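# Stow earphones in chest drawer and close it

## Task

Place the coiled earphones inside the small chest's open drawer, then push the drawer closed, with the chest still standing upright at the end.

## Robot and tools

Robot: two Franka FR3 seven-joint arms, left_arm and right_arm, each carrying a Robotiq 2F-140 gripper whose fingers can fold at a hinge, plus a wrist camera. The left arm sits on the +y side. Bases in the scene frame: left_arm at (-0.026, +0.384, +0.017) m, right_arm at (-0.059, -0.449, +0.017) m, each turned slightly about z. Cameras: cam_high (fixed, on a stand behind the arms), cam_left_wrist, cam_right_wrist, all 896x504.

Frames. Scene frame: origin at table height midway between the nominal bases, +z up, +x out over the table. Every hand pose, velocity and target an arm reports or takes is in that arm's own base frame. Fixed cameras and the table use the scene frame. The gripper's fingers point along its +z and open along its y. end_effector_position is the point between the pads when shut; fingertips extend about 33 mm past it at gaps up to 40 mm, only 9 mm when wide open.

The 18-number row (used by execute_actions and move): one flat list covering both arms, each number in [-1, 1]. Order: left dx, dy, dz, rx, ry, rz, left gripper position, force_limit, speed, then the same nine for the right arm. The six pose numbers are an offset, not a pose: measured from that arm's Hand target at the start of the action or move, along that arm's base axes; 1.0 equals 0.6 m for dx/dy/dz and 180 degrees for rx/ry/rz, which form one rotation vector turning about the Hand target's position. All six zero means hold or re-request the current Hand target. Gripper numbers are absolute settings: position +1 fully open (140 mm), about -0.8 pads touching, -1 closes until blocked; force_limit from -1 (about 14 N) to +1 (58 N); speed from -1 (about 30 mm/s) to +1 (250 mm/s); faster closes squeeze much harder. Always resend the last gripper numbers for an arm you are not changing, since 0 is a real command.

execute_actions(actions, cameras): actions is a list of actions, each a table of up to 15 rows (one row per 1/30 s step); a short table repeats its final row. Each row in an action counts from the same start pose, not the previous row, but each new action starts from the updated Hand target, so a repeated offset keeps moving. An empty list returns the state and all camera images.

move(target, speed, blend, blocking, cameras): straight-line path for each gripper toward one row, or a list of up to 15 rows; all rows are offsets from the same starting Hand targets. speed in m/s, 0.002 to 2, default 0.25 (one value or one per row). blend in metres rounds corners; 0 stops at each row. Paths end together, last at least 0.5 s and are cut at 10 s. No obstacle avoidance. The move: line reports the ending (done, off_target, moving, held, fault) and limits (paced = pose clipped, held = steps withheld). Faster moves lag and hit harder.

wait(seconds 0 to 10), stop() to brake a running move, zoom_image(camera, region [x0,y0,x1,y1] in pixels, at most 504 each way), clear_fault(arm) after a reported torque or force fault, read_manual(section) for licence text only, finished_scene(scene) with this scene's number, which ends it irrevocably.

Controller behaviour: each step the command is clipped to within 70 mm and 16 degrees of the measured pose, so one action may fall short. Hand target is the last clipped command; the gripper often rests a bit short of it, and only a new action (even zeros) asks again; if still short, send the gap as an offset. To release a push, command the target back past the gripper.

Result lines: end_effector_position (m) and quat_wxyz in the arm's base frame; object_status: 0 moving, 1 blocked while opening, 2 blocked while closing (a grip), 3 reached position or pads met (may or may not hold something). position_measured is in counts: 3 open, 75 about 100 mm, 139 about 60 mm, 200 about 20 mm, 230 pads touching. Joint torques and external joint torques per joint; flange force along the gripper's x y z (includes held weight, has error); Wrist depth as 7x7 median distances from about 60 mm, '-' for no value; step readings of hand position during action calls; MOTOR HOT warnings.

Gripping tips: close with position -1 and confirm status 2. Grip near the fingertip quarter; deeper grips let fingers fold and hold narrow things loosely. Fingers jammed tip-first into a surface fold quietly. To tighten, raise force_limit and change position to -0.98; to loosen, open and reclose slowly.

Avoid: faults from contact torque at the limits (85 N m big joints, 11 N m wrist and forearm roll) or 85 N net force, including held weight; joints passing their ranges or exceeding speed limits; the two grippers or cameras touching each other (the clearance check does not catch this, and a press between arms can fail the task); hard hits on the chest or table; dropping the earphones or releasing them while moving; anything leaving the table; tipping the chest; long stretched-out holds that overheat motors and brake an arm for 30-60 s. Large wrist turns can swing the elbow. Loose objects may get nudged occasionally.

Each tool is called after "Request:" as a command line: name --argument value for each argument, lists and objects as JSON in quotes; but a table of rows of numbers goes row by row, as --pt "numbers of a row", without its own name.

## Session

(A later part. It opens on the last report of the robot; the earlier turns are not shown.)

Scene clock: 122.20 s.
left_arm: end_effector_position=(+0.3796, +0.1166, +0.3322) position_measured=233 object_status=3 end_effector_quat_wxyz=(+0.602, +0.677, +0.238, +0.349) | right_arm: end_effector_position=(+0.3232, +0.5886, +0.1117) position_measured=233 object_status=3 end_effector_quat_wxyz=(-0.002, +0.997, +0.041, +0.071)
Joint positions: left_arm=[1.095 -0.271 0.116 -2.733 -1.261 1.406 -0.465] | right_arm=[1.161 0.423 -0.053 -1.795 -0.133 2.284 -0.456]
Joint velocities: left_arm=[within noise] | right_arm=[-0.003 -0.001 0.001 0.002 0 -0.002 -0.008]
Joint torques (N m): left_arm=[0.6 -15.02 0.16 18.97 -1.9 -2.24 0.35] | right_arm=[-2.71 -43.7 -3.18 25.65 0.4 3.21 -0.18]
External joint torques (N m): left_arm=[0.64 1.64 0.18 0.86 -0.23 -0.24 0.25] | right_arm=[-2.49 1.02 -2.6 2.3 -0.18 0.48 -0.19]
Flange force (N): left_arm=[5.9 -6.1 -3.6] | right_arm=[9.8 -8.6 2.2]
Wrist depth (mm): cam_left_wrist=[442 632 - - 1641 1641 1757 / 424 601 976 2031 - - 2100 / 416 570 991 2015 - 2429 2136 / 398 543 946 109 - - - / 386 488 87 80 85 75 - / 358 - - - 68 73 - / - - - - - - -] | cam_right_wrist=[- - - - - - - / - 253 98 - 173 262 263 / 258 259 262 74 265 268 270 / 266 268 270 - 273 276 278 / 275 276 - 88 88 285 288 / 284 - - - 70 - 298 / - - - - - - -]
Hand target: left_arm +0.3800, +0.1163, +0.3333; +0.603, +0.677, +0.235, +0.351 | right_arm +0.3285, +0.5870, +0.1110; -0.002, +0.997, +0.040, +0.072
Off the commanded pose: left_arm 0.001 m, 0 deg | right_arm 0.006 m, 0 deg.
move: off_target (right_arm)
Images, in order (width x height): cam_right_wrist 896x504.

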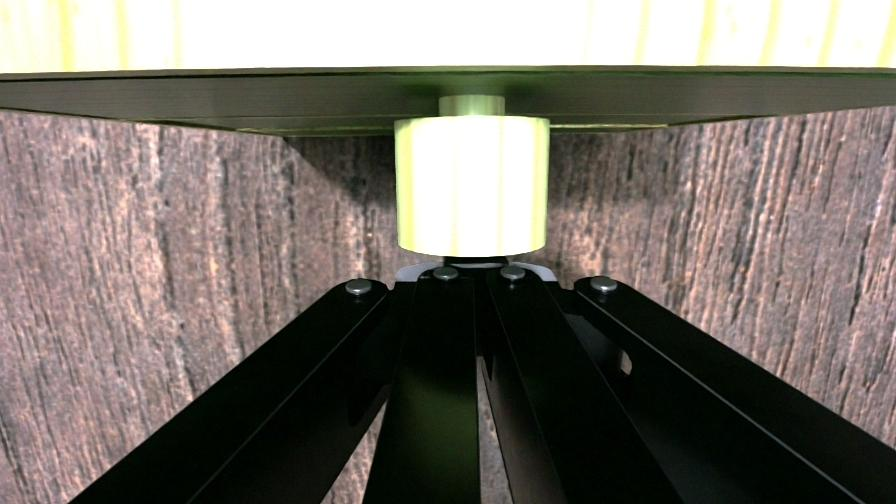

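Request:
move --target '[0,0,0,0,0,0,-1,-1,0, -0.2,0,0,0,0,0,-1,-1,-0.3]' --speed 0.15 --cameras '["cam_high","cam_right_wrist"]'

Scene clock: 126.97 s.
left_arm: end_effector_position=(+0.3796, +0.1166, +0.3322) position_measured=233 object_status=3 end_effector_quat_wxyz=(+0.602, +0.677, +0.238, +0.349) | right_arm: end_effector_position=(+0.2080, +0.5863, +0.1097) position_measured=233 object_status=3 end_effector_quat_wxyz=(+0.000, +0.997, +0.043, +0.070)
Joint positions: left_arm=[1.095 -0.271 0.116 -2.733 -1.261 1.406 -0.465] | right_arm=[1.332 0.307 -0.055 -1.972 -0.159 2.318 -0.271]
Joint velocities: left_arm=[within noise] | right_arm=[0 0 -0.001 0 -0.001 0 0.005]
Joint torques (N m): left_arm=[0.6 -15.01 0.09 18.99 -1.9 -2.24 0.33] | right_arm=[1.03 -41.7 -0.73 23.43 0.61 2.96 0.15]
External joint torques (N m): left_arm=[0.63 1.58 0.1 0.86 -0.22 -0.24 0.23] | right_arm=[0.9 -1 -0.56 0.7 0.06 0.3 0.15]
Flange force (N): left_arm=[5.8 -5.8 -3.4] | right_arm=[-0.9 0.0 -1.4]
Wrist depth (mm): cam_left_wrist=[438 632 1475 - - 1568 1892 / 420 603 935 - - - - / 414 567 987 2193 - 2316 - / 400 546 942 109 101 4130 4765 / 387 488 87 80 85 80 3137 / 360 - - - 68 73 - / - - - - - - -] | cam_right_wrist=[240 241 244 245 248 249 252 / 248 249 251 253 255 258 259 / 255 257 259 260 264 265 269 / 263 265 268 123 271 276 277 / 272 274 - 88 88 284 287 / 281 - - - 70 - 297 / - - - - - - -]
Hand target: left_arm +0.3800, +0.1163, +0.3333; +0.603, +0.677, +0.235, +0.351 | right_arm +0.2085, +0.5870, +0.1110; -0.002, +0.997, +0.040, +0.072
Off the commanded pose: left_arm 0.001 m, 0 deg | right_arm 0.002 m, 0 deg.
move: done
Images, in order (width x height): cam_high 896x504, cam_right_wrist 896x504.

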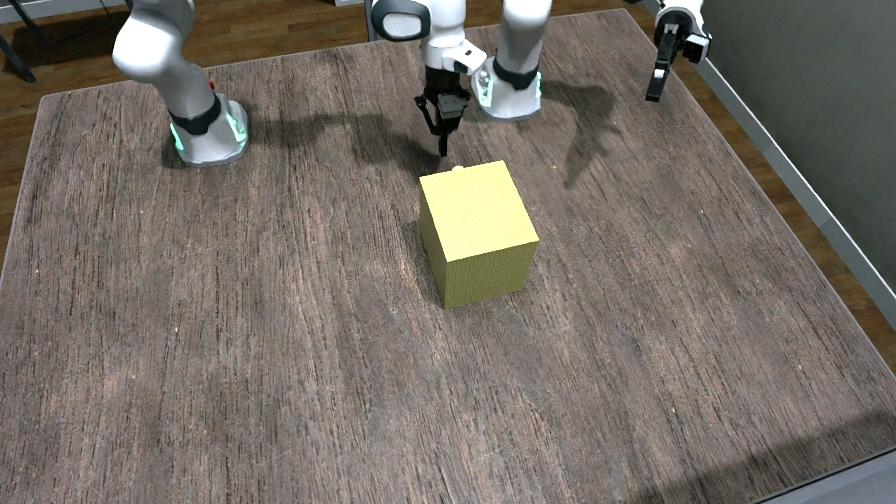

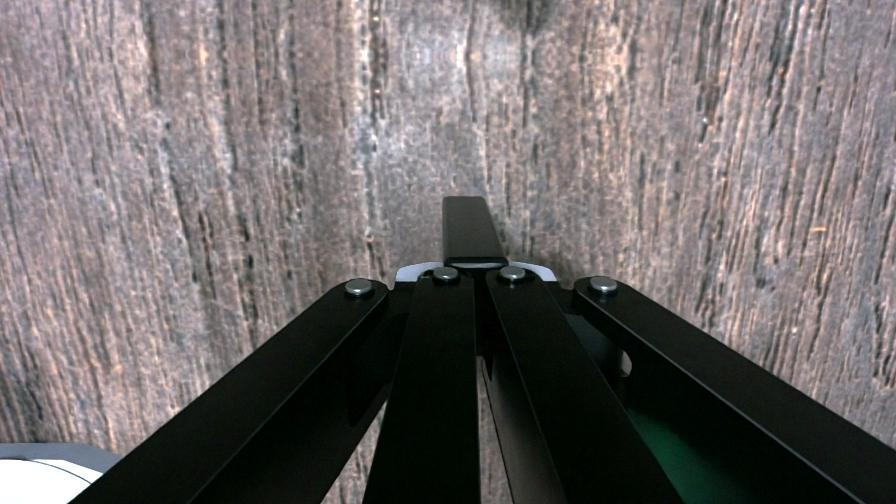

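Request:
finished_scene --scene 2

The scene is finished: the task was done.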